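## Task

Lot numbers are printed on the shelf edge under each shelf spot, and several spots may carry the same number. Place one cardboard box from a lot 451 spot and one from a lot 434 spot on the desk, fully supported, with nothing overhanging the desk edge. All other cardboard boxes must stay on their own shelves. If no spot has a given lot, leave that one out. The robot must not fall over or finish tilted, or the task fails.

## Robot and tools

Robot: a simulated Hello Robot Stretch 3 with one arm. It has a two-wheel differential base, a lift on a vertical mast, and a telescoping arm that reaches out to the robot's right side. The base cannot strafe, so to shift the gripper forward or back you drive the base. The base is 0.33 m long and 0.34 m wide and pivots about the point between its drive wheels, 0.05 m behind the front edge. With the arm retracted and wrist folded, turning sweeps a 0.28 m radius; an unfolded level wrist sticks out past that.

Frames: the base frame has its origin on the floor between the drive wheels, x ahead, y to the left, z up, in metres. hand_pose is reported in this frame at the point where closed fingertips meet. The odometry frame is the base frame as it was when the scene began; base_odometry counts wheel rotation, so slip shows as travel. Headings are radians, left positive.

Tool move: performs one action and returns state plus requested images. An action contains base, joints or both, optionally with speeds, pace or contact_limits; alternatively servos alone ({"servos": "reboot"} re-enables wrist or head servos that shut off). base holds one command, relative to where the base currently is: {"translate_m": d} drives d metres (positive forward, -3 to 3) or {"rotate_rad": d} spins d radians (positive left, -6.4 to 6.4). joints holds absolute targets by name: lift_m 0 to 1.1 m; arm_m 0 to 0.52 m (extension); wrist_yaw_rad -1.345 to 4.42 (0 along the arm, positive toward the front); wrist_pitch_rad -1.57 to 0.451 (0 level, negative tips fingers down); wrist_roll_rad -2.911 to 2.918; gripper_m -0.089 to 0.179 (larger is wider; fingertip gap is 0.007 smaller near closed, 0.025 smaller wide open); head_pan_rad -3.953 to 1.73 (0 forward, -1.57 looks along the arm); head_tilt_rad -1.53 to 0.419 (negative down). Joint tolerances for done: 0.004 m for lift, arm and gripper, 0.02 rad for yaw and roll, 0.05 for pitch, 0.1 for head. pace is "default" or "max"; speeds gives per-key top speeds up to the max (default/max: translate 0.12/0.30 m/s, rotate 0.76/1.90 rad/s, lift 0.11/0.15 m/s, arm 0.14/0.40 m/s). The base is capped at 0.10 m/s and 0.63 rad/s unless lift_m < 0.30, arm_m < 0.03 and wrist_yaw_rad > 2.54. cameras lists head_camera, nav_camera, wrist_camera or all. blocking true (default) returns when everything is at rest; false returns within about 0.5 s while motion continues, and a later move only replaces targets it names. Moves are cut off after 14 s (time_out). Unknown keys make a call invalid; out-of-range values get it refused, and a refusal or an unrequested stop cancels the remaining move, wait and finished_scene calls in that reply.

contact_limits: per-key motor_effort thresholds (percent, 1 to 100) that halt that motion, given alongside its own command. arm_m takes a number (negative sense when retracting); lift_m takes {"down": n, "up": n} measured beyond free-motion effort (below about 12 may trigger in free air); translate_m and rotate_rad trip when either wheel reaches the value. Without one, the base never contact-stops.

Other tools: wait(seconds 0 to 10, cameras) lets time pass and returns early once running moves settle. stop(cameras) brakes all running motions; braked ones report stopped and hold. zoom_image(camera, region [x0,y0,x1,y1] pixels, at most 504x504) enlarges part of that camera's latest image. finished_scene(scene) ends the current scene; call nothing after it in that reply.

Results: move says done, or the worst status. Status words: moving, done, off_target (rest away from target, may still push), contact_stop (that joint goes slack), time_out, torque_fault (servo off, needs reboot). on_its_own reports uncommanded behaviour; held at gives a target. motor_effort is percent, positive toward larger values, bracketed peak; wheel effort positive pushes forward. lidar_m gives 12 distances in 30-degree sectors, first straight ahead then counter-clockwise, sensing only at 0.17 m height (legs, not tabletops); - means nothing or too near. wrist_depth_mm and head_depth_mm are 7x7 median depth grids. base_tilt gives forward/right lean in degrees; turned_by_imu beats turned_by_wheels if they differ by over 0.15. head_camera images come rotated (turn clockwise to right them), nav_camera the other way.

Gripping: command gripper_m below the object's width to hold, at least 0.05 above it to let go. Readings don't confirm a grasp; resend to re-squeeze if the stall guard eased off.

Cautions: before folding (wrist_yaw_rad 3.0) or unfolding, put lift between 0.32 and 0.95, pitch -0.4, roll near 0; folded, the lift may go to 0.25. With yaw below -0.4 keep pitch at -0.5 or lower. Pushing on something rigid with the gripper above about 0.45 m, or driving while holding or snagged on something fixed, can tip the robot; back off if base_tilt shows lean. Wrist and head have no contact stop and fault after sustained pushing. Avoid dropping boxes, releasing moving items, slamming, or striking shelves and desk hard. Thinking time lets the scene run on; an unfinished move keeps going.

Each tool is called by a JSON object that holds its "api" and its "payload".

## Session

{"api": "move", "payload": {}}

{"api": "move", "payload": {"joints": {"head_pan_rad":-1.57,"head_tilt_rad":-0.2}, "cameras": ["head_camera","nav_camera"]}}

{"api": "move", "payload": {"joints": {"head_pan_rad":-3.14}, "cameras": ["nav_camera"]}}

{"api": "move", "payload": {"joints": {"head_pan_rad":1.57}, "cameras": ["nav_camera"]}}

Scene clock: 0.00 s.
base_odometry: x=+0.000 y=+0.000 heading=+0.000
turned_by_wheels: +0.000
turned_by_imu: +0.000
base_tilt: forward=-0.3 right=-1.3
lidar_m: 0.73 0.73 0.85 1.53 2.66 1.26 1.01 1.11 1.82 1.63 1.40 0.83
head_depth_mm: 802 792 784 776 768 761 757 / 774 765 758 751 744 737 730 / 748 740 734 728 721 715 708 / 724 715 710 705 699 694 687 / 702 695 689 684 679 672 667 / 681 673 667 664 658 652 648 / 661 655 652 644 640 634 631
base_status: not commanded
joint_positions: lift_m=+0.374 arm_m=+0.001 wrist_yaw_rad=+3.009 wrist_pitch_rad=-0.462 wrist_roll_rad=+0.000 gripper_m=+0.037 head_pan_rad=+0.000 head_tilt_rad=-0.003
joint_status: not commanded
measured_speeds: all 0
motor_effort: left_wheel=-0.4 right_wheel=+0.1 lift_m=+22.4 arm_m=-2.9 wrist_yaw_rad=-1.0 wrist_pitch_rad=+1.9 wrist_roll_rad=-0.1 gripper_m=+0.3 head_pan_rad=+1.2 head_tilt_rad=+6.7
hand_pose: x=+0.0076 y=+0.0712 z=+0.3774 quat_wxyz=(+0.207, +0.697, +0.116, +0.676) (m; base frame)
wrist_depth_mm: - 138 - - - 859 - / - 151 - - - 975 - / - 167 922 - - 937 - / 840 775 203 821 806 791 762 / 698 671 212 657 648 671 666 / 590 599 126 579 128 582 578 / 522 546 287 355 507 509 509
pictures: head_camera (sideways), nav_camera (sideways), wrist_camera
camera_calibration:
head_camera: T_world_to_cam=[[0.049258, -0.0462949, -0.997713, 1.31416], [0.0559933, 0.997482, -0.0435198, 0.0560066], [0.997215, -0.0537216, 0.0517262, -0.117899], [0, 0, 0, 1]] pos_world=[0.0497012, -0.00136013, 1.31969]
nav_camera: T_world_to_cam=[[-0.0233498, 0.0170467, 0.999582, -1.25828], [0.00969844, -0.999804, 0.017277, 0.0275711], [0.99968, 0.0100978, 0.0231799, -0.0831342], [0, 0, 0, 1]] pos_world=[0.0534596, 0.0498547, 1.25921]
wrist_camera: T_world_to_cam=[[0.994963, -0.0965217, -0.0270514, 0.016197], [-0.0806635, -0.610724, -0.787724, 0.37395], [0.0595115, 0.785938, -0.615434, 0.342021], [0, 0, 0, 1]] pos_world=[-0.00630544, -0.0388635, 0.505499]

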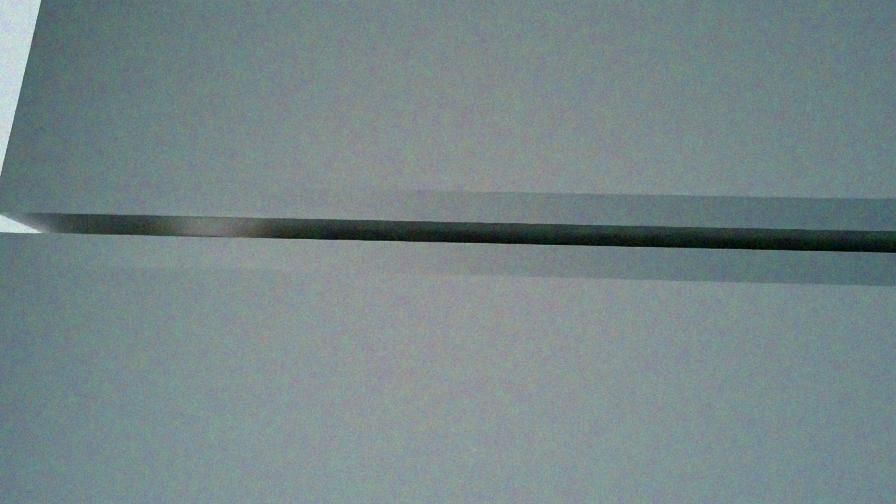

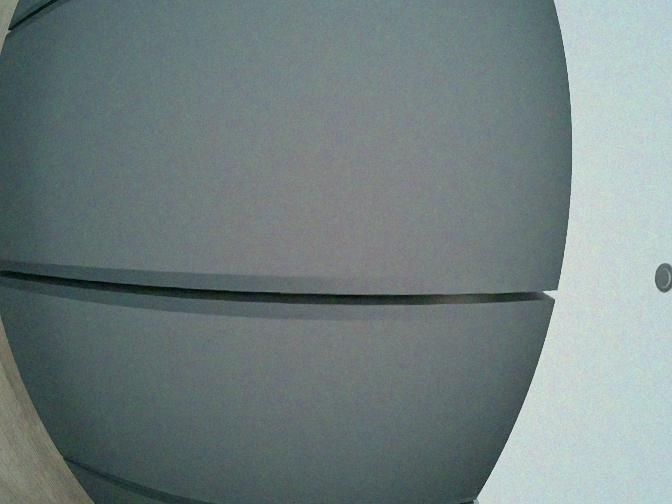

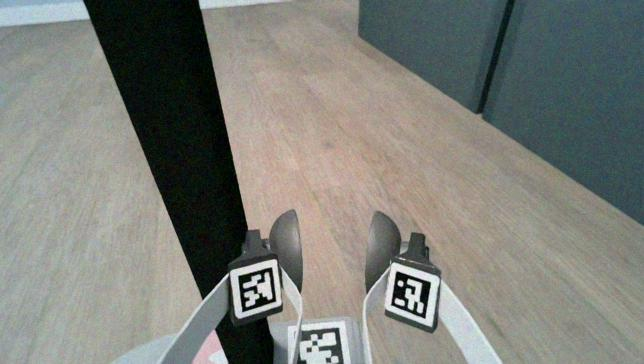

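Scene clock: 1.23 s.
move: done
base_odometry: x=+0.000 y=+0.000 heading=+0.000
turned_by_wheels: +0.000
turned_by_imu: +0.000
base_tilt: forward=-0.3 right=-1.2
lidar_m: 0.73 0.72 0.85 1.53 2.66 1.26 1.01 1.12 1.81 1.62 1.39 0.83
head_depth_mm: 2146 1836 1893 2296 2393 2277 1747 / 2074 2035 2125 2058 2063 2065 1741 / 2022 2027 2135 2180 2203 2229 1725 / 1946 1988 2054 2106 2141 2191 1728 / 1882 1732 1777 1800 1877 1896 1719 / 1817 1815 1888 1905 1941 1979 1675 / 1754 1814 1862 1903 1962 1959 1632
base_status: not commanded
joint_positions: lift_m=+0.374 arm_m=+0.001 wrist_yaw_rad=+3.009 wrist_pitch_rad=-0.462 wrist_roll_rad=+0.000 gripper_m=+0.037 head_pan_rad=-1.607 head_tilt_rad=-0.199
joint_status: all done
measured_speeds: all 0
motor_effort: left_wheel=-0.6(0.7) right_wheel=+0.3(1.1) lift_m=+23.5(23.8) arm_m=-5.2(5.4) wrist_yaw_rad=-1.0(1.1) wrist_pitch_rad=+1.9(2.1) wrist_roll_rad=-0.2(0.3) gripper_m=+0.0(0.8) head_pan_rad=+3.0(5.3) head_tilt_rad=-3.4(8.6)
hand_pose: x=+0.0076 y=+0.0712 z=+0.3774 quat_wxyz=(+0.207, +0.697, +0.116, +0.676) (m; base frame)
wrist_depth_mm: - 138 - - - 855 - / - 151 - - - 969 - / - 167 925 - - 947 - / 832 769 203 807 804 800 762 / 698 675 211 656 652 661 661 / 600 601 126 573 129 577 580 / 523 544 289 354 502 513 511
pictures: head_camera (sideways), nav_camera (sideways)
camera_calibration:
head_camera: T_world_to_cam=[[-0.0409988, 0.14785, -0.98816, 1.30199], [0.995152, -0.0824399, -0.0536237, 0.0633392], [-0.0893921, -0.985568, -0.143753, 0.143254], [0, 0, 0, 1]] pos_world=[0.00315363, -0.0460913, 1.31056]
nav_camera: T_world_to_cam=[[0.0108568, -0.17263, 0.984927, -1.23915], [-0.999617, 0.0232141, 0.0150875, 0.0365793], [-0.0254687, -0.984713, -0.172312, 0.177678], [0, 0, 0, 1]] pos_world=[0.0545437, -0.0398016, 1.25053]

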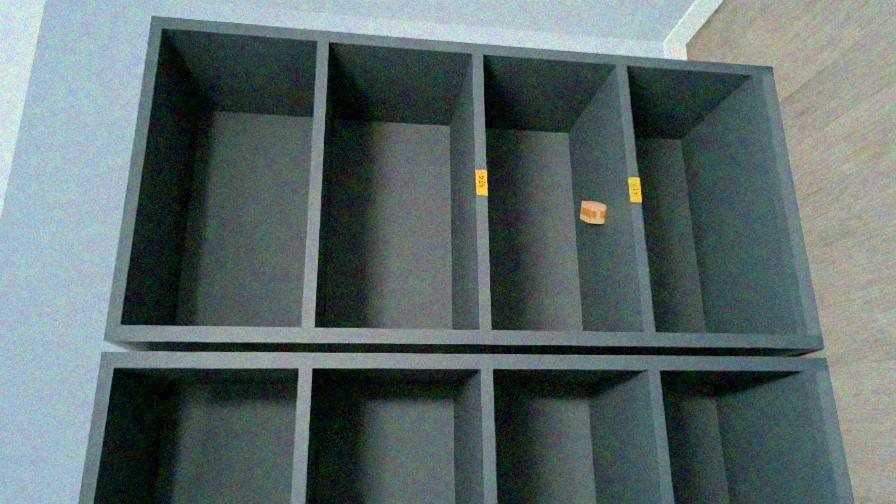

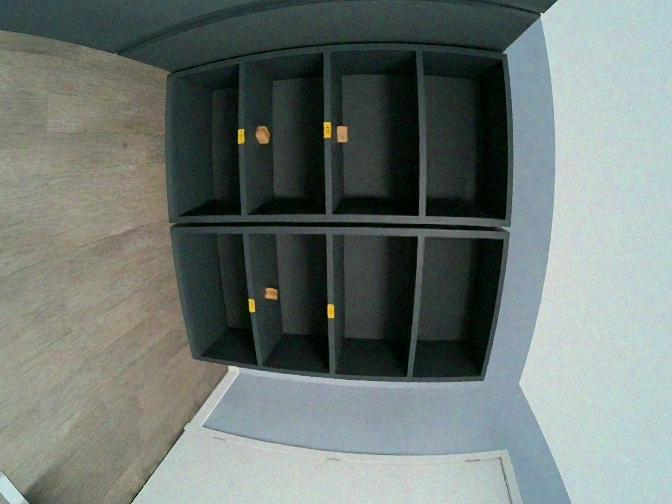

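Scene clock: 3.53 s.
move: done
base_odometry: x=+0.000 y=+0.000 heading=+0.000
turned_by_wheels: +0.000
turned_by_imu: +0.000
base_tilt: forward=-0.3 right=-1.2
lidar_m: 0.72 0.73 0.85 1.53 2.66 1.25 1.01 1.11 1.81 1.63 1.39 0.83
head_depth_mm: 1589 1647 1692 1744 1733 1089 1751 / 1527 1573 1638 1701 1709 1082 1448 / 1498 1537 1581 1646 1666 1074 1601 / 1449 1498 1546 1584 1600 1065 1324 / 1414 1451 1498 1538 1561 1061 1542 / 1376 1411 1444 1501 1533 1058 877 / 1340 1372 1401 1445 1481 1049 871
base_status: not commanded
joint_positions: lift_m=+0.374 arm_m=+0.001 wrist_yaw_rad=+3.009 wrist_pitch_rad=-0.462 wrist_roll_rad=+0.000 gripper_m=+0.037 head_pan_rad=-3.148 head_tilt_rad=-0.200
joint_status: all done
measured_speeds: translate_m=+0.000 rotate_rad=+0.000 lift_m=+0.000 arm_m=+0.000 wrist_yaw_rad=+0.000 wrist_pitch_rad=+0.000 wrist_roll_rad=+0.000 head_pan_rad=+0.024 head_tilt_rad=+0.000
motor_effort: left_wheel=-0.5(1.0) right_wheel=+0.3(1.2) lift_m=+23.0(24.1) arm_m=-9.1(9.1) wrist_yaw_rad=+0.5(2.1) wrist_pitch_rad=+1.8(2.0) wrist_roll_rad=-0.1(0.3) gripper_m=+0.9(0.9) head_pan_rad=+3.9(5.2) head_tilt_rad=-2.7(3.4)
hand_pose: x=+0.0076 y=+0.0712 z=+0.3774 quat_wxyz=(+0.207, +0.697, +0.116, +0.676) (m; base frame)
wrist_depth_mm: - 138 - - - 874 - / - 150 - - - 973 - / - 167 925 - - 923 - / 843 756 203 831 797 800 768 / 705 673 212 665 654 668 661 / 602 593 126 572 128 582 581 / 526 534 286 355 505 514 512
pictures: nav_camera (sideways)
camera_calibration:
nav_camera: T_world_to_cam=[[-0.172836, -0.0159581, 0.984821, -1.23782], [-0.00640793, 0.999866, 0.0150773, 0.03055], [-0.98493, -0.00370475, -0.172915, 0.18425], [0, 0, 0, 1]] pos_world=[-0.0322709, -0.0496166, 1.25043]

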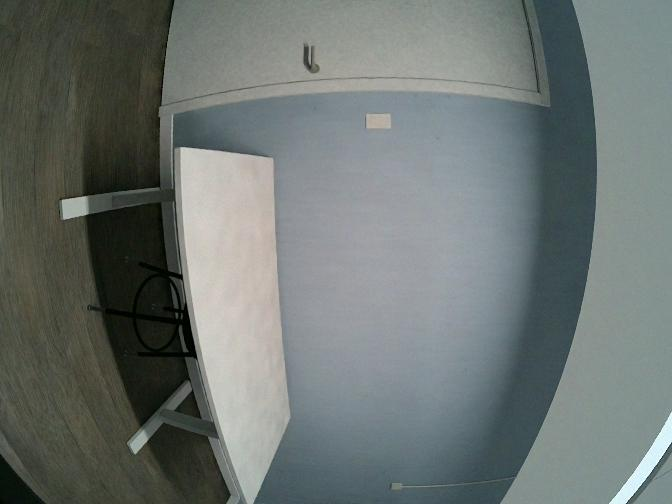

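Scene clock: 7.03 s.
move: done
base_odometry: x=+0.000 y=+0.000 heading=+0.000
turned_by_wheels: +0.000
turned_by_imu: +0.000
base_tilt: forward=-0.3 right=-1.3
lidar_m: 0.73 0.73 0.85 1.52 2.66 1.26 1.01 1.11 1.81 1.63 1.39 0.83
head_depth_mm: 1302 1203 1207 1214 1206 1221 1216 / 2364 1487 1492 1489 1499 1502 1502 / - 2614 2685 2781 2836 2216 1725 / - 2545 2634 2704 2799 2339 1720 / - 2464 2555 2640 2695 2331 1707 / - 2424 2493 2561 2601 2307 1704 / - 2342 2387 2448 2568 2287 1694
base_status: not commanded
joint_positions: lift_m=+0.374 arm_m=+0.001 wrist_yaw_rad=+3.009 wrist_pitch_rad=-0.462 wrist_roll_rad=+0.000 gripper_m=+0.037 head_pan_rad=+1.578 head_tilt_rad=-0.200
joint_status: all done
measured_speeds: translate_m=+0.000 rotate_rad=+0.000 lift_m=+0.000 arm_m=+0.000 wrist_yaw_rad=+0.000 wrist_pitch_rad=+0.000 wrist_roll_rad=+0.000 head_pan_rad=-0.024 head_tilt_rad=+0.000
motor_effort: left_wheel=-0.2(0.8) right_wheel=-0.1(1.1) lift_m=+23.5(24.3) arm_m=-12.6(13.4) wrist_yaw_rad=+0.2(1.6) wrist_pitch_rad=+1.9(2.1) wrist_roll_rad=+0.0(0.3) gripper_m=+0.1(1.1) head_pan_rad=-3.3(7.3) head_tilt_rad=-2.4(3.5)
hand_pose: x=+0.0076 y=+0.0712 z=+0.3774 quat_wxyz=(+0.207, +0.697, +0.116, +0.676) (m; base frame)
wrist_depth_mm: - 138 - - - 847 - / - 150 - - - 975 - / - 167 935 - - 952 - / 837 762 203 817 815 791 768 / 688 669 211 660 661 667 665 / 596 599 126 570 129 581 573 / 528 534 288 354 505 513 506
pictures: nav_camera (sideways)
camera_calibration:
nav_camera: T_world_to_cam=[[-0.0183938, 0.172601, 0.98482, -1.23875], [0.999676, 0.0205022, 0.015078, 0.0244603], [-0.0175885, 0.984778, -0.172922, 0.178421], [0, 0, 0, 1]] pos_world=[-0.0440995, 0.0376025, 1.25043]

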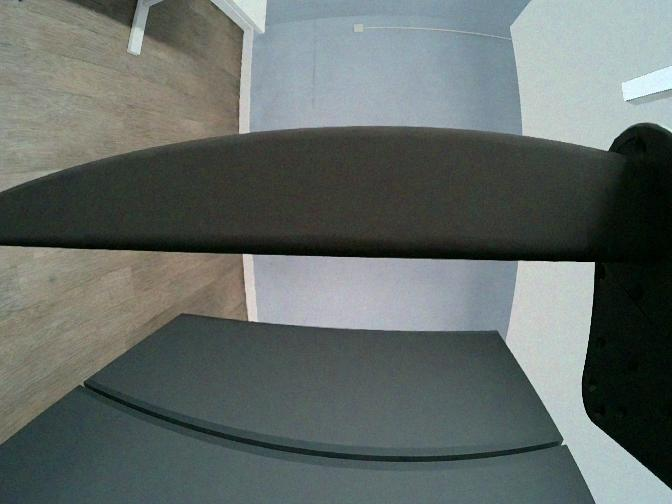

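{"api": "move", "payload": {"joints": {"head_pan_rad":-1.57,"head_tilt_rad":-0.3}, "cameras": ["head_camera","nav_camera"]}}

{"api": "zoom_image", "payload": {"camera": "head_camera", "region": [400, 100, 650, 300]}}

{"api": "zoom_image", "payload": {"camera": "nav_camera", "region": [220, 80, 380, 180]}}

{"api": "zoom_image", "payload": {"camera": "nav_camera", "region": [220, 250, 380, 350]}}

Scene clock: 19.13 s.
move: done
base_odometry: x=+0.000 y=+0.000 heading=+0.000
turned_by_wheels: +0.000
turned_by_imu: +0.000
base_tilt: forward=-0.4 right=-1.3
lidar_m: 0.73 0.72 0.85 1.53 2.66 1.26 1.01 1.11 1.81 1.63 1.39 0.83
head_depth_mm: 1824 1803 1869 1984 2436 2024 1556 / 1838 2017 2135 2195 2155 1988 1554 / 1866 1983 2108 2194 2296 1952 1542 / 1713 1927 2037 2155 2121 1911 1530 / 1417 1477 1550 1666 1764 1829 1527 / 1626 1814 1922 2027 2093 1862 1519 / 1653 1777 1871 1951 1899 1847 1516
base_status: not commanded
joint_positions: lift_m=+0.374 arm_m=+0.001 wrist_yaw_rad=+3.009 wrist_pitch_rad=-0.462 wrist_roll_rad=+0.000 gripper_m=+0.037 head_pan_rad=-1.578 head_tilt_rad=-0.303
joint_status: all done
measured_speeds: translate_m=+0.000 rotate_rad=+0.000 lift_m=+0.000 arm_m=+0.000 wrist_yaw_rad=+0.000 wrist_pitch_rad=+0.000 wrist_roll_rad=+0.000 head_pan_rad=+0.024 head_tilt_rad=+0.000
motor_effort: left_wheel=+0.0(0.8) right_wheel=+0.4(1.4) lift_m=+24.3(24.8) arm_m=-13.2(13.4) wrist_yaw_rad=+0.2(1.6) wrist_pitch_rad=+1.9(2.0) wrist_roll_rad=-0.3(0.4) gripper_m=+0.5(1.0) head_pan_rad=+3.4(5.3) head_tilt_rad=+2.8(5.7)
hand_pose: x=+0.0076 y=+0.0712 z=+0.3774 quat_wxyz=(+0.207, +0.697, +0.116, +0.676) (m; base frame)
wrist_depth_mm: - 138 - - - 866 - / - 150 - - - 969 - / - 167 924 - - 939 - / 848 769 204 816 798 804 766 / 694 669 212 661 653 671 665 / 600 595 126 577 129 583 578 / 528 538 289 355 508 513 512
pictures: head_camera (sideways), nav_camera (sideways)
camera_calibration:
head_camera: T_world_to_cam=[[-0.0444351, 0.248433, -0.967629, 1.2751], [0.997157, -0.0479704, -0.0581072, 0.069203], [-0.0608534, -0.96746, -0.245595, 0.275616], [0, 0, 0, 1]] pos_world=[0.00442515, -0.0468105, 1.30554]
nav_camera: T_world_to_cam=[[0.0150468, -0.273595, 0.961727, -1.20885], [-0.999882, -0.00701291, 0.0136487, 0.0384594], [0.0030103, -0.961819, -0.273668, 0.309393], [0, 0, 0, 1]] pos_world=[0.0557128, -0.0328856, 1.24673]

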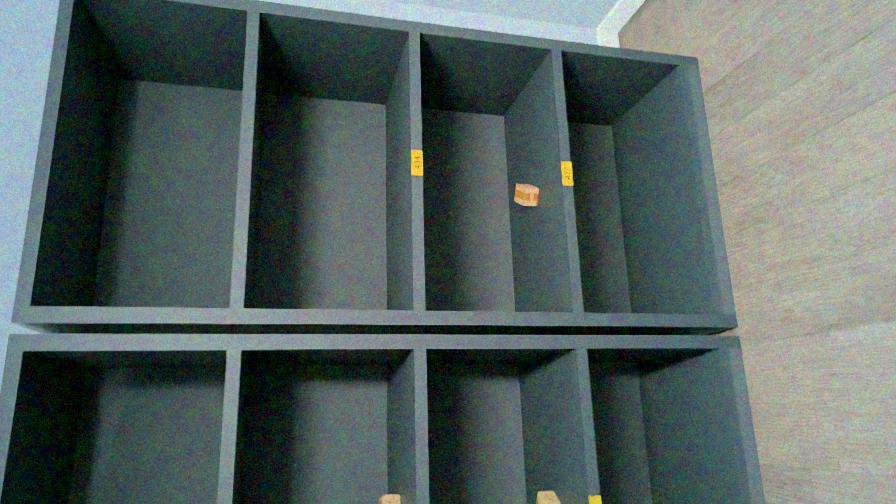

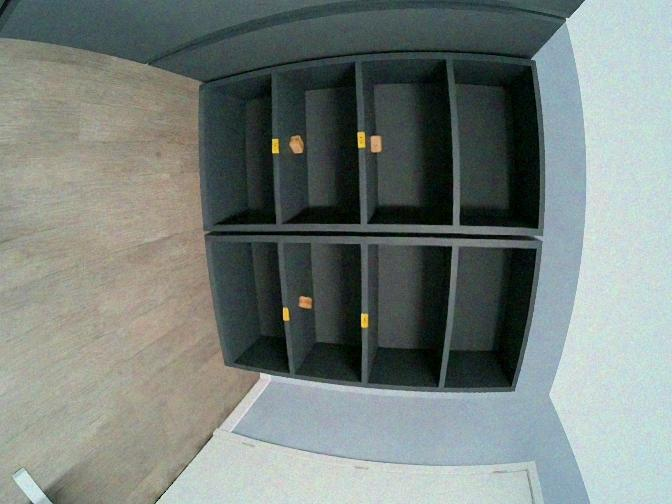

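Scaled by 2.016 from the camera's 896x504 image, which has a finer 1280x720 frame.

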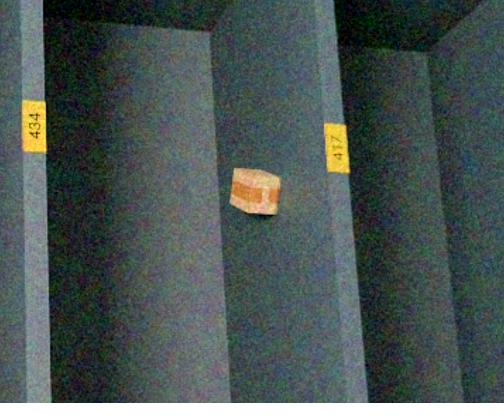

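Scaled by 3.150 from the camera's 672x504 image, which has a finer 792x594 frame.

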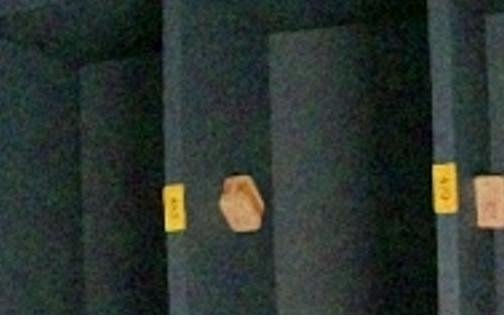

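Scaled by 3.150 from the camera's 672x504 image, which has a finer 792x594 frame.

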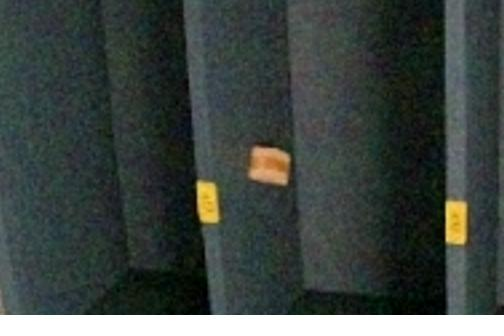

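{"api": "move", "payload": {"joints": {"head_pan_rad":-1.2,"head_tilt_rad":-0.25}, "cameras": ["head_camera"]}}

{"api": "zoom_image", "payload": {"camera": "head_camera", "region": [350, 200, 700, 450]}}

Scene clock: 28.07 s.
move: done
base_odometry: x=+0.000 y=+0.000 heading=+0.000
turned_by_wheels: +0.000
turned_by_imu: +0.000
base_tilt: forward=-0.3 right=-1.1
lidar_m: 0.72 0.72 0.85 1.53 2.67 1.26 1.01 1.11 1.81 1.63 1.40 0.83
head_depth_mm: 1636 1586 1886 1943 2001 2075 1644 / 1664 1834 1790 1634 1664 1801 1648 / 1800 1878 1933 2006 1948 2029 1642 / 1819 1909 1975 2041 2097 2031 1631 / 1848 1929 2007 2075 2071 2021 1620 / 1876 1720 1744 1811 1802 1846 1613 / 1504 1459 1488 1524 1566 1597 1540
base_status: not commanded
joint_positions: lift_m=+0.374 arm_m=+0.001 wrist_yaw_rad=+3.009 wrist_pitch_rad=-0.462 wrist_roll_rad=+0.000 gripper_m=+0.037 head_pan_rad=-1.188 head_tilt_rad=-0.248
joint_status: all done
measured_speeds: all 0
motor_effort: left_wheel=-0.2(0.8) right_wheel=+0.5(1.2) lift_m=+24.4(24.9) arm_m=-13.1(13.3) wrist_yaw_rad=-0.3(1.6) wrist_pitch_rad=+1.9(2.0) wrist_roll_rad=-0.1(0.3) gripper_m=+0.2(1.0) head_pan_rad=+1.2(5.8) head_tilt_rad=+4.8(7.9)
hand_pose: x=+0.0076 y=+0.0712 z=+0.3774 quat_wxyz=(+0.207, +0.697, +0.116, +0.676) (m; base frame)
wrist_depth_mm: - 139 - - - 851 - / - 150 - - - 981 - / - 167 915 - - 927 - / 821 761 203 824 813 797 758 / 695 676 212 663 660 675 668 / 603 593 126 571 129 581 579 / 531 536 287 355 502 515 503
pictures: head_camera (sideways)
camera_calibration:
head_camera: T_world_to_cam=[[-0.115526, 0.163052, -0.979831, 1.29156], [0.941621, 0.332023, -0.0557697, 0.0665299], [0.316233, -0.929072, -0.19189, 0.203426], [0, 0, 0, 1]] pos_world=[0.0222323, -0.0436821, 1.30825]

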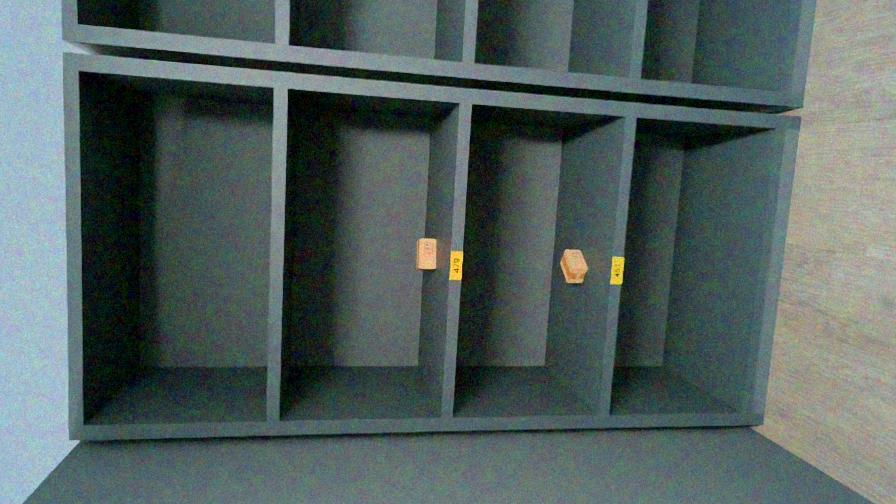

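Scaled by 1.440 from the camera's 896x504 image, which has a finer 1280x720 frame.

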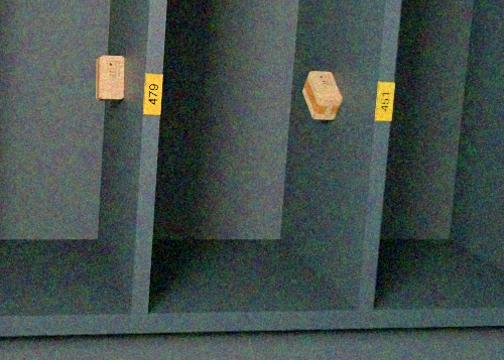

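{"api": "move", "payload": {"base": {"rotate_rad":-1.136}, "joints": {"head_pan_rad":0,"head_tilt_rad":-0.4}, "cameras": ["nav_camera"]}}

{"api": "move", "payload": {"base": {"translate_m":1.08}}}

{"api": "move", "payload": {"base": {"rotate_rad":1.356}, "joints": {"head_pan_rad":-1.57,"head_tilt_rad":-0.5,"lift_m":0.65}, "cameras": ["head_camera"]}}

{"api": "move", "payload": {"joints": {"wrist_yaw_rad":0,"wrist_pitch_rad":-0.4,"gripper_m":0.17}, "cameras": ["head_camera","wrist_camera"]}}

Scene clock: 112.33 s.
move: done
base_odometry: x=+0.000 y=+0.000 heading=-1.136
turned_by_wheels: -1.136
turned_by_imu: -1.116
base_tilt: forward=-0.3 right=-1.2
lidar_m: 1.59 0.87 0.72 0.73 0.82 1.34 2.66 1.64 1.01 1.11 1.73 1.63
head_depth_mm: 1652 1462 1505 1622 2001 1783 1428 / 1709 1806 1889 2008 1963 1797 1416 / 1750 1856 1933 2075 2153 1777 1415 / 1787 1897 1984 2097 2148 1777 1402 / 1769 1863 1910 2048 2136 1760 1401 / 1448 1530 1636 1739 1849 1752 1387 / 1237 1284 1332 1385 1443 1518 1388
base_status: done
joint_positions: lift_m=+0.374 arm_m=+0.001 wrist_yaw_rad=+3.009 wrist_pitch_rad=-0.462 wrist_roll_rad=+0.000 gripper_m=+0.037 head_pan_rad=+0.002 head_tilt_rad=-0.401
joint_status: all done
measured_speeds: all 0
motor_effort: left_wheel=+8.5(11.6) right_wheel=-9.3(13.0) lift_m=+24.7(25.6) arm_m=-12.4(13.3) wrist_yaw_rad=+1.2(1.7) wrist_pitch_rad=+1.9(2.0) wrist_roll_rad=+0.3(0.3) gripper_m=+0.8(1.0) head_pan_rad=-3.6(6.6) head_tilt_rad=-2.1(7.7)
hand_pose: x=+0.0076 y=+0.0712 z=+0.3774 quat_wxyz=(+0.207, +0.697, +0.116, +0.676) (m; base frame)
wrist_depth_mm: - 138 - - - - - / - 150 161 - - - - / 975 167 176 - - - - / 844 758 203 805 806 806 782 / 712 672 211 669 658 673 663 / 602 600 126 574 129 580 571 / 526 538 289 356 503 512 513
pictures: nav_camera (sideways)
camera_calibration:
nav_camera: T_world_to_cam=[[0.365839, 0.0178099, 0.930508, -1.17021], [0.0176789, -0.999769, 0.0121849, 0.0342172], [0.93051, 0.0119926, -0.36607, 0.42399], [0, 0, 0, 1]] pos_world=[0.032978, 0.0499659, 1.24368]

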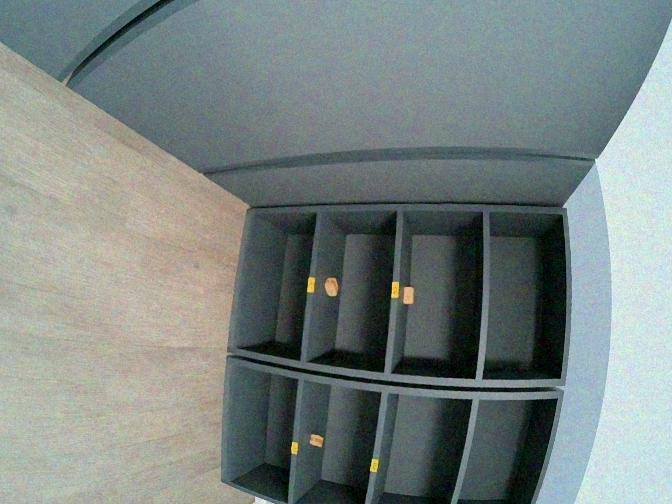

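Scene clock: 124.27 s.
move: done
base_odometry: x=+0.455 y=-0.979 heading=-1.135
turned_by_wheels: +0.000
turned_by_imu: +0.000
base_tilt: forward=-0.2 right=-1.1
lidar_m: 0.95 0.60 0.50 0.50 0.56 0.92 3.67 1.68 1.77 1.45 0.70 0.74
head_depth_mm: 438 859 914 943 633 1073 847 / 496 877 932 943 631 1066 842 / 508 894 954 857 659 1056 838 / 520 914 974 920 655 1056 833 / 531 937 998 907 687 1046 832 / 543 928 987 899 991 1040 847 / 557 765 791 784 795 899 848
base_status: done
joint_positions: lift_m=+0.374 arm_m=+0.001 wrist_yaw_rad=+3.009 wrist_pitch_rad=-0.462 wrist_roll_rad=+0.000 gripper_m=+0.037 head_pan_rad=+0.000 head_tilt_rad=-0.400
joint_status: not commanded
measured_speeds: all 0
motor_effort: left_wheel=+8.3(13.1) right_wheel=+0.5(10.7) lift_m=+26.0(26.6) arm_m=-11.3(13.6) wrist_yaw_rad=-0.4(2.1) wrist_pitch_rad=+1.8(2.1) wrist_roll_rad=+0.0(0.4) gripper_m=-0.1(1.1) head_pan_rad=-3.2(3.9) head_tilt_rad=+4.4(5.5)
hand_pose: x=+0.0076 y=+0.0712 z=+0.3774 quat_wxyz=(+0.207, +0.697, +0.116, +0.676) (m; base frame)
wrist_depth_mm: - 139 - - - 472 461 / - 150 161 - - - - / - 167 175 - 597 - - / 774 190 192 - 670 - - / 704 669 211 660 662 651 648 / 604 601 126 579 129 578 576 / 531 542 286 354 501 514 510
pictures: none

Scene clock: 127.60 s.
move: done
base_odometry: x=+0.455 y=-0.979 heading=+0.220
turned_by_wheels: +1.356
turned_by_imu: +1.335
base_tilt: forward=-0.2 right=-1.2
lidar_m: 0.50 0.52 0.70 1.85 2.24 1.68 1.77 1.45 0.70 1.02 0.72 0.52
head_depth_mm: 831 913 983 742 1024 936 902 / 840 904 976 732 1167 960 1153 / 837 906 973 722 1171 954 1145 / 836 904 971 715 1162 948 1137 / 832 902 967 706 1162 939 1134 / 828 900 967 698 1154 937 1132 / 830 898 960 691 1152 936 1125
base_status: done
joint_positions: lift_m=+0.650 arm_m=+0.001 wrist_yaw_rad=+3.009 wrist_pitch_rad=-0.462 wrist_roll_rad=+0.000 gripper_m=+0.037 head_pan_rad=-1.572 head_tilt_rad=-0.500
joint_status: all done
measured_speeds: all 0
motor_effort: left_wheel=-8.3(13.2) right_wheel=+9.1(12.7) lift_m=+30.6(33.8) arm_m=-12.5(13.5) wrist_yaw_rad=+0.7(1.9) wrist_pitch_rad=+2.1(2.1) wrist_roll_rad=+0.1(0.3) gripper_m=+0.4(0.9) head_pan_rad=+3.4(4.9) head_tilt_rad=-4.3(6.5)
hand_pose: x=+0.0076 y=+0.0711 z=+0.6528 quat_wxyz=(+0.208, +0.697, +0.116, +0.676) (m; base frame)
wrist_depth_mm: - 139 - - - - - / - 151 - - - - - / - 166 - - - - - / - - 203 - - - - / - - 212 - - - - / 914 925 126 889 129 893 - / 812 812 286 800 772 779 -
pictures: head_camera (sideways)
camera_calibration:
head_camera: T_world_to_cam=[[-0.0459185, 0.432488, -0.90047, 1.18751], [0.997461, -0.0292641, -0.0649198, 0.0780513], [-0.0544284, -0.901165, -0.430046, 0.515605], [0, 0, 0, 1]] pos_world=[0.004739, -0.0466529, 1.29611]

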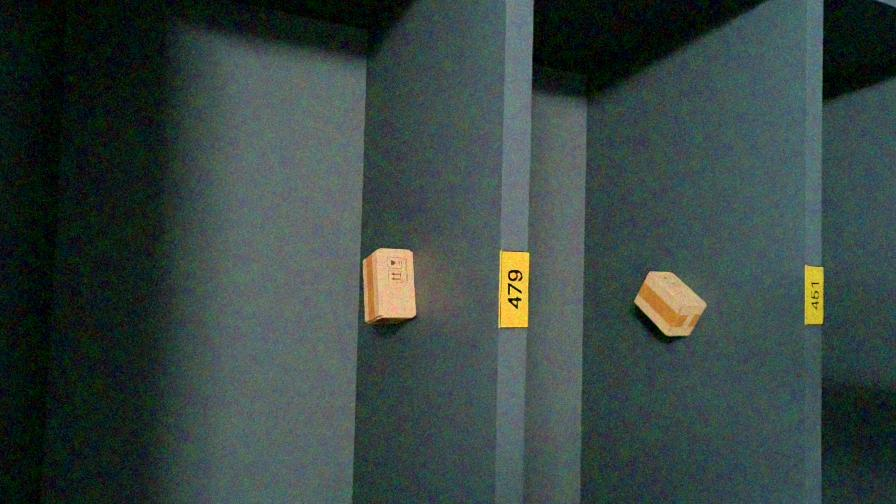

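Scene clock: 130.10 s.
move: done
base_odometry: x=+0.455 y=-0.979 heading=+0.220
turned_by_wheels: +0.000
turned_by_imu: +0.000
base_tilt: forward=-0.3 right=-1.0
lidar_m: 0.50 0.52 0.70 1.84 2.24 1.68 1.77 1.45 0.70 1.02 0.72 0.52
head_depth_mm: 832 909 978 741 1027 934 903 / 838 906 976 729 1176 959 1152 / 838 904 974 722 1170 957 1145 / 831 904 971 714 1164 948 1135 / 832 903 969 708 1157 946 1133 / 831 899 968 699 1155 934 1130 / 829 896 967 691 1157 933 1126
base_status: not commanded
joint_positions: lift_m=+0.650 arm_m=+0.001 wrist_yaw_rad=+0.003 wrist_pitch_rad=-0.420 wrist_roll_rad=+0.000 gripper_m=+0.170 head_pan_rad=-1.570 head_tilt_rad=-0.500
joint_status: all done
measured_speeds: all 0
motor_effort: left_wheel=-8.4(8.7) right_wheel=+8.3(9.3) lift_m=+27.3(30.6) arm_m=-11.7(13.0) wrist_yaw_rad=-2.6(6.3) wrist_pitch_rad=+3.3(5.9) wrist_roll_rad=-0.3(0.3) gripper_m=+0.3(83.2) head_pan_rad=+3.3(4.1) head_tilt_rad=-4.5(5.2)
hand_pose: x=-0.0208 y=-0.3696 z=+0.6622 quat_wxyz=(+0.692, +0.149, -0.691, -0.147) (m; base frame)
wrist_depth_mm: - 713 - - - 685 - / - - - - - 710 - / - - - 526 - - 520 / - - - - - - - / - 143 - - - 140 - / - 124 - - - 134 - / - - - - - - 106
pictures: head_camera (sideways), wrist_camera
camera_calibration:
head_camera: T_world_to_cam=[[-0.0465687, 0.432401, -0.900478, 1.18752], [0.997507, -0.0277135, -0.0648944, 0.0779887], [-0.0530158, -0.901255, -0.430033, 0.515583], [0, 0, 0, 1]] pos_world=[0.00484105, -0.0466523, 1.29611]
wrist_camera: T_world_to_cam=[[-0.998878, -0.0398828, -0.025536, -0.0120152], [-0.00250201, 0.582909, -0.812534, 0.786025], [0.0472913, -0.811558, -0.582355, 0.252772], [0, 0, 0, 1]] pos_world=[-0.021989, -0.253521, 0.785568]

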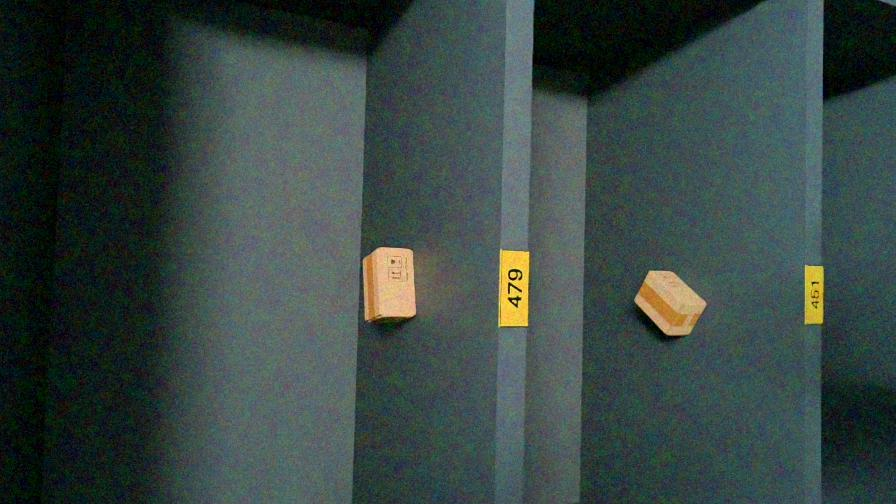

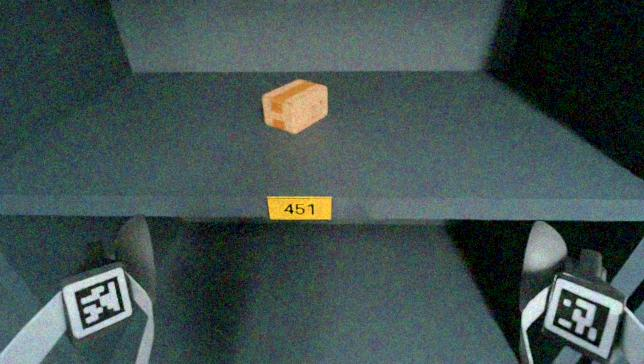

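{"api": "move", "payload": {"joints": {"arm_m":0.22,"wrist_pitch_rad":-0.9,"lift_m":0.74}, "cameras": ["wrist_camera"]}}

{"api": "zoom_image", "payload": {"camera": "wrist_camera", "region": [160, 30, 480, 230]}}

Scene clock: 162.37 s.
move: done
base_odometry: x=+0.455 y=-0.979 heading=+0.220
turned_by_wheels: +0.000
turned_by_imu: +0.000
base_tilt: forward=-0.3 right=-1.2
lidar_m: 0.50 0.52 0.70 1.85 2.24 1.68 1.76 1.46 0.70 1.02 0.72 0.52
head_depth_mm: 833 910 976 739 1027 937 831 / 841 907 974 732 1168 447 362 / 836 906 973 722 1165 425 426 / 835 904 971 716 1162 454 457 / 833 902 969 708 1151 941 1134 / 835 900 967 696 1159 934 1133 / 832 896 965 690 1151 930 1125
base_status: not commanded
joint_positions: lift_m=+0.740 arm_m=+0.220 wrist_yaw_rad=+0.003 wrist_pitch_rad=-0.906 wrist_roll_rad=+0.000 gripper_m=+0.170 head_pan_rad=-1.570 head_tilt_rad=-0.500
joint_status: all done
measured_speeds: all 0
motor_effort: left_wheel=-8.1(8.7) right_wheel=+8.7(9.6) lift_m=+30.3(33.5) arm_m=+13.1(14.9) wrist_yaw_rad=-2.5(4.5) wrist_pitch_rad=+0.6(4.3) wrist_roll_rad=+0.1(0.3) gripper_m=+0.6(1.1) head_pan_rad=+2.8(4.1) head_tilt_rad=-3.7(5.2)
hand_pose: x=-0.0212 y=-0.5041 z=+0.6622 quat_wxyz=(+0.636, +0.310, -0.635, -0.309) (m; base frame)
wrist_depth_mm: - - 355 360 - - - / - - - - - - - / - - - - - - 328 / 329 325 322 323 319 319 313 / - 147 - - 310 305 302 / - 126 - - - - - / - 745 764 735 740 729 106
pictures: wrist_camera
camera_calibration:
wrist_camera: T_world_to_cam=[[-0.998947, -0.0231231, -0.039632, 0.000040992], [-0.00298687, 0.894675, -0.446708, 0.779253], [0.0457871, -0.446119, -0.893802, 0.534105], [0, 0, 0, 1]] pos_world=[-0.0220866, -0.458903, 0.825484]

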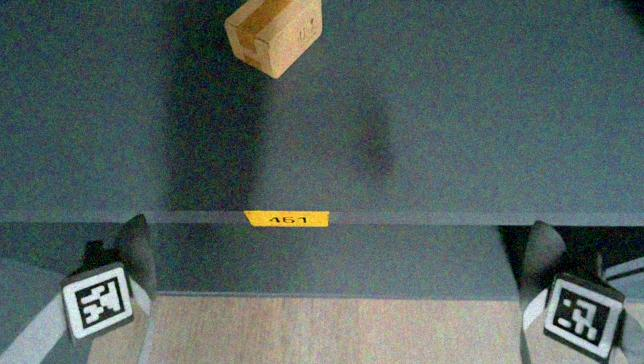

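Scaled by 1.575.

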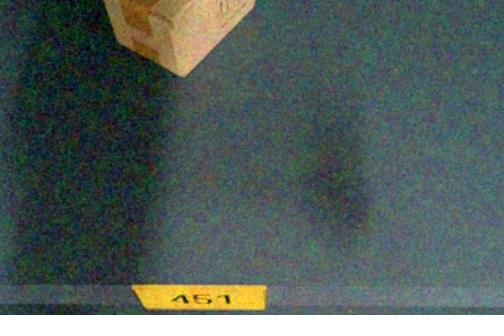

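{"api": "move", "payload": {"joints": {"arm_m":0.38,"wrist_pitch_rad":-1.2}, "cameras": ["wrist_camera"]}}

Scene clock: 167.60 s.
move: done
base_odometry: x=+0.455 y=-0.979 heading=+0.220
turned_by_wheels: +0.000
turned_by_imu: +0.000
base_tilt: forward=-0.4 right=-1.1
lidar_m: 0.50 0.52 0.70 1.85 2.24 1.68 1.77 1.45 0.70 1.02 0.72 0.52
head_depth_mm: 834 911 980 742 1034 932 849 / 839 910 976 730 1174 445 358 / 838 903 973 724 572 866 1140 / 834 901 971 713 597 637 1134 / 833 899 970 705 1161 924 1131 / 832 898 968 698 1152 937 1129 / 831 897 963 689 1151 932 1125
base_status: not commanded
joint_positions: lift_m=+0.740 arm_m=+0.380 wrist_yaw_rad=+0.003 wrist_pitch_rad=-1.200 wrist_roll_rad=+0.000 gripper_m=+0.170 head_pan_rad=-1.570 head_tilt_rad=-0.500
joint_status: all done
measured_speeds: all 0
motor_effort: left_wheel=-8.2(8.8) right_wheel=+8.1(9.8) lift_m=+28.9(30.2) arm_m=+12.9(15.9) wrist_yaw_rad=-3.0(4.3) wrist_pitch_rad=-0.4(3.7) wrist_roll_rad=-0.2(0.3) gripper_m=+0.9(1.2) head_pan_rad=+3.0(3.5) head_tilt_rad=-3.3(5.1)
hand_pose: x=-0.0214 y=-0.5953 z=+0.6311 quat_wxyz=(+0.584, +0.400, -0.582, -0.399) (m; base frame)
wrist_depth_mm: 302 297 240 290 287 284 281 / 292 289 285 283 281 275 273 / 285 282 278 275 272 269 267 / 277 274 270 269 265 263 259 / 271 265 264 262 259 257 254 / 116 141 769 753 750 252 249 / - 757 752 746 745 731 106
pictures: wrist_camera
camera_calibration:
wrist_camera: T_world_to_cam=[[-0.998987, -0.0105632, -0.043734, 0.00661615], [-0.00308068, 0.985826, -0.167741, 0.725158], [0.044886, -0.167436, -0.984861, 0.689052], [0, 0, 0, 1]] pos_world=[-0.0220853, -0.599438, 0.800548]

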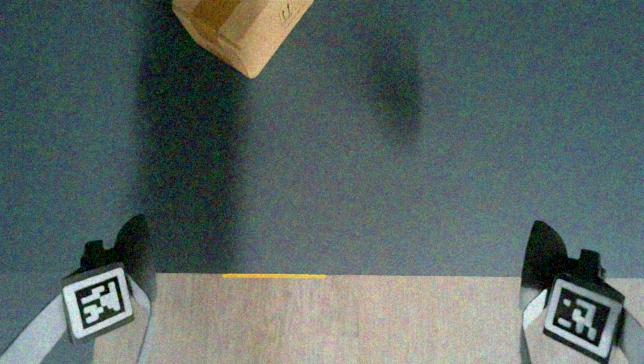

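{"api": "move", "payload": {"base": {"translate_m":0.177}, "joints": {"wrist_yaw_rad":-0.7,"wrist_pitch_rad":-0.75,"lift_m":0.74}, "cameras": ["wrist_camera"]}}

{"api": "move", "payload": {"joints": {"arm_m":0.46}, "cameras": ["wrist_camera","head_camera"]}}

Scene clock: 207.03 s.
move: done
base_odometry: x=+0.628 y=-0.941 heading=+0.220
turned_by_wheels: +0.000
turned_by_imu: -0.001
base_tilt: forward=-0.4 right=-1.2
lidar_m: 0.32 0.33 0.45 1.19 2.83 1.82 1.94 0.82 0.81 1.02 0.47 0.34
head_depth_mm: 832 907 987 742 1175 967 854 / 837 908 981 731 1173 445 358 / 835 904 972 724 578 872 1148 / 833 903 967 715 596 863 1142 / 832 898 967 706 1156 943 1137 / 830 896 966 699 1121 934 1124 / 730 791 805 692 827 852 828
base_status: done
joint_positions: lift_m=+0.740 arm_m=+0.380 wrist_yaw_rad=-0.697 wrist_pitch_rad=-0.766 wrist_roll_rad=+0.000 gripper_m=+0.170 head_pan_rad=-1.570 head_tilt_rad=-0.500
joint_status: all done
measured_speeds: all 0
motor_effort: left_wheel=+5.5(9.4) right_wheel=+4.0(11.9) lift_m=+27.1(30.6) arm_m=+12.4(13.3) wrist_yaw_rad=-2.6(6.6) wrist_pitch_rad=+2.5(4.1) wrist_roll_rad=-0.1(0.3) gripper_m=+0.3(1.2) head_pan_rad=+2.8(3.2) head_tilt_rad=-3.1(4.2)
hand_pose: x=-0.1293 y=-0.6536 z=+0.6837 quat_wxyz=(+0.526, +0.025, -0.706, -0.473) (m; base frame)
wrist_depth_mm: 334 - - - - - - / - - - - - - - / - - - - - - - / - - 310 - - - - / - 144 288 326 324 315 872 / 123 141 309 306 302 296 812 / 277 281 283 281 279 736 106
pictures: wrist_camera
camera_calibration:
wrist_camera: T_world_to_cam=[[-0.782531, 0.621544, -0.0364352, 0.336634], [0.528355, 0.631969, -0.56697, 0.901614], [-0.329371, -0.462923, -0.822932, 0.383631], [0, 0, 0, 1]] pos_world=[-0.0865891, -0.601434, 0.839156]

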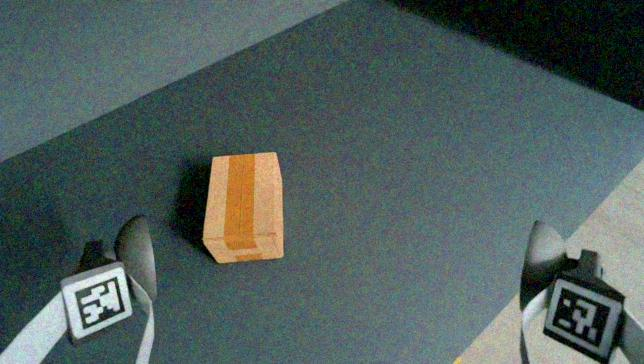

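Scene clock: 208.20 s.
move: contact_stop
base_odometry: x=+0.628 y=-0.941 heading=+0.220
turned_by_wheels: +0.000
turned_by_imu: -0.001
base_tilt: forward=-0.3 right=-1.4
lidar_m: 0.32 0.34 0.45 1.19 2.83 1.83 1.94 0.82 0.81 1.02 0.47 0.34
head_depth_mm: 824 909 992 739 1174 967 851 / 841 905 979 731 1160 444 359 / 837 903 974 725 586 899 1152 / 835 902 969 713 607 890 1137 / 833 902 968 707 1158 941 1134 / 831 900 963 701 1117 940 1130 / 734 793 807 693 831 852 827
base_status: not commanded
joint_positions: lift_m=+0.740 arm_m=+0.402 wrist_yaw_rad=-0.698 wrist_pitch_rad=-0.764 wrist_roll_rad=+0.000 gripper_m=+0.170 head_pan_rad=-1.570 head_tilt_rad=-0.500
joint_status: arm_m contact_stop (moved +0.022 of +0.080)
measured_speeds: all 0
on_its_own: arm_m is slack since a contact_stop (your +0.460 is given up)
motor_effort: left_wheel=-2.0(8.9) right_wheel=-3.2(4.9) lift_m=+28.0(52.6) arm_m=+0.4(46.7) wrist_yaw_rad=-3.2(4.6) wrist_pitch_rad=+2.1(2.6) wrist_roll_rad=+0.0(0.2) gripper_m=+0.4(0.9) head_pan_rad=+2.3(3.0) head_tilt_rad=-2.9(3.8)
hand_pose: x=-0.1297 y=-0.6757 z=+0.6840 quat_wxyz=(+0.527, +0.024, -0.706, -0.472) (m; base frame)
wrist_depth_mm: 327 - - 528 - - - / - - - - - - - / - - - - - - - / - - 308 - - - - / - 144 282 322 325 318 334 / 122 141 302 304 302 297 826 / 278 279 283 282 279 279 106
pictures: head_camera (sideways), wrist_camera
camera_calibration:
head_camera: T_world_to_cam=[[-0.0466475, 0.4326, -0.900379, 1.1874], [0.997509, -0.0275737, -0.0649279, 0.0780386], [-0.0529146, -0.901164, -0.430236, 0.51585], [0, 0, 0, 1]] pos_world=[0.00484109, -0.0466513, 1.29611]
wrist_camera: T_world_to_cam=[[-0.782109, 0.622077, -0.0363984, 0.350513], [0.528175, 0.63079, -0.568449, 0.916109], [-0.33066, -0.463814, -0.821913, 0.372103], [0, 0, 0, 1]] pos_world=[-0.0866874, -0.623332, 0.839356]

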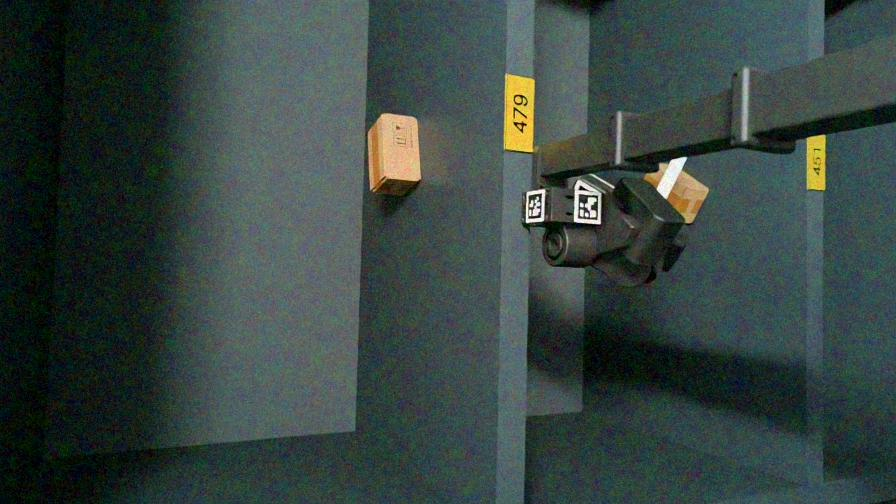

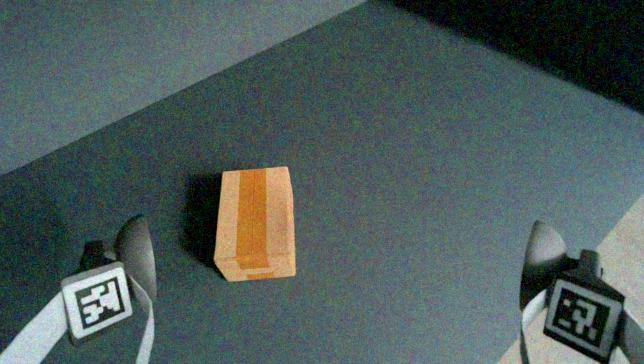

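{"api": "move", "payload": {"base": {"translate_m":0.011}, "joints": {"arm_m":0.38,"lift_m":0.66}}}

{"api": "move", "payload": {"joints": {"arm_m":0.497}, "cameras": ["wrist_camera"]}}

Scene clock: 227.97 s.
move: done
base_odometry: x=+0.639 y=-0.938 heading=+0.220
turned_by_wheels: +0.000
turned_by_imu: +0.000
base_tilt: forward=-0.3 right=-1.3
lidar_m: 0.31 0.32 0.44 1.15 2.84 1.83 1.95 0.82 0.82 1.02 0.45 0.33
head_depth_mm: 834 908 988 739 1171 966 1156 / 838 907 980 730 1166 934 442 / 835 902 968 722 1161 592 845 / 832 901 968 714 1159 604 1141 / 830 901 966 708 1157 946 1135 / 830 897 963 697 1122 935 1107 / 707 762 774 683 799 820 826
base_status: done
joint_positions: lift_m=+0.660 arm_m=+0.380 wrist_yaw_rad=-0.698 wrist_pitch_rad=-0.764 wrist_roll_rad=+0.000 gripper_m=+0.170 head_pan_rad=-1.570 head_tilt_rad=-0.500
joint_status: all done
measured_speeds: all 0
motor_effort: left_wheel=+4.5(8.1) right_wheel=+6.1(10.3) lift_m=+23.5(26.9) arm_m=-5.6(14.2) wrist_yaw_rad=-3.3(3.9) wrist_pitch_rad=+2.1(2.3) wrist_roll_rad=+0.0(0.3) gripper_m=+0.4(1.1) head_pan_rad=+2.1(3.0) head_tilt_rad=-1.8(2.5)
hand_pose: x=-0.1297 y=-0.6538 z=+0.6040 quat_wxyz=(+0.527, +0.024, -0.706, -0.472) (m; base frame)
wrist_depth_mm: 336 - - - - - - / - - 262 326 326 324 322 / 312 309 239 304 299 299 293 / 278 278 223 271 269 266 269 / 251 249 249 245 244 241 781 / 117 141 226 225 224 219 733 / 205 207 209 207 206 208 106
pictures: none

Scene clock: 230.07 s.
move: done
base_odometry: x=+0.639 y=-0.938 heading=+0.220
turned_by_wheels: +0.000
turned_by_imu: +0.000
base_tilt: forward=-0.3 right=-1.3
lidar_m: 0.31 0.32 0.44 1.15 2.84 1.84 1.95 0.82 0.82 1.02 0.45 0.33
head_depth_mm: 833 907 988 740 1170 964 1161 / 837 906 978 730 1167 958 441 / 834 906 974 723 716 866 847 / 834 899 969 714 722 913 1141 / 833 900 966 706 1157 944 1139 / 829 894 965 700 1119 935 1109 / 705 765 773 684 795 819 827
base_status: not commanded
joint_positions: lift_m=+0.660 arm_m=+0.497 wrist_yaw_rad=-0.698 wrist_pitch_rad=-0.764 wrist_roll_rad=+0.000 gripper_m=+0.170 head_pan_rad=-1.570 head_tilt_rad=-0.500
joint_status: all done
measured_speeds: all 0
motor_effort: left_wheel=+4.3(4.7) right_wheel=+6.9(7.4) lift_m=+28.4(28.7) arm_m=+12.6(15.0) wrist_yaw_rad=-2.2(4.0) wrist_pitch_rad=+2.1(2.3) wrist_roll_rad=+0.0(0.4) gripper_m=+0.4(1.0) head_pan_rad=+2.0(2.9) head_tilt_rad=-0.5(2.2)
hand_pose: x=-0.1297 y=-0.7708 z=+0.6040 quat_wxyz=(+0.527, +0.024, -0.706, -0.472) (m; base frame)
wrist_depth_mm: 254 287 330 - - - - / 275 313 333 325 328 323 321 / 298 309 307 303 300 296 293 / 279 275 272 211 267 266 264 / 252 249 248 191 243 242 239 / 116 141 227 174 219 218 223 / 204 207 208 175 202 202 106
pictures: wrist_camera
camera_calibration:
wrist_camera: T_world_to_cam=[[-0.782109, 0.622077, -0.0363984, 0.406761], [0.528175, 0.63079, -0.568449, 0.930621], [-0.33066, -0.463814, -0.821913, 0.262241], [0, 0, 0, 1]] pos_world=[-0.0866874, -0.718432, 0.759356]

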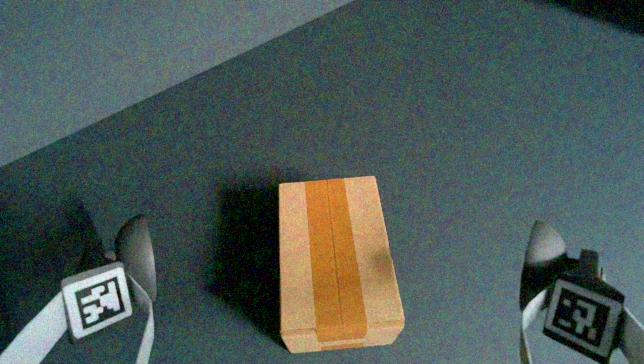

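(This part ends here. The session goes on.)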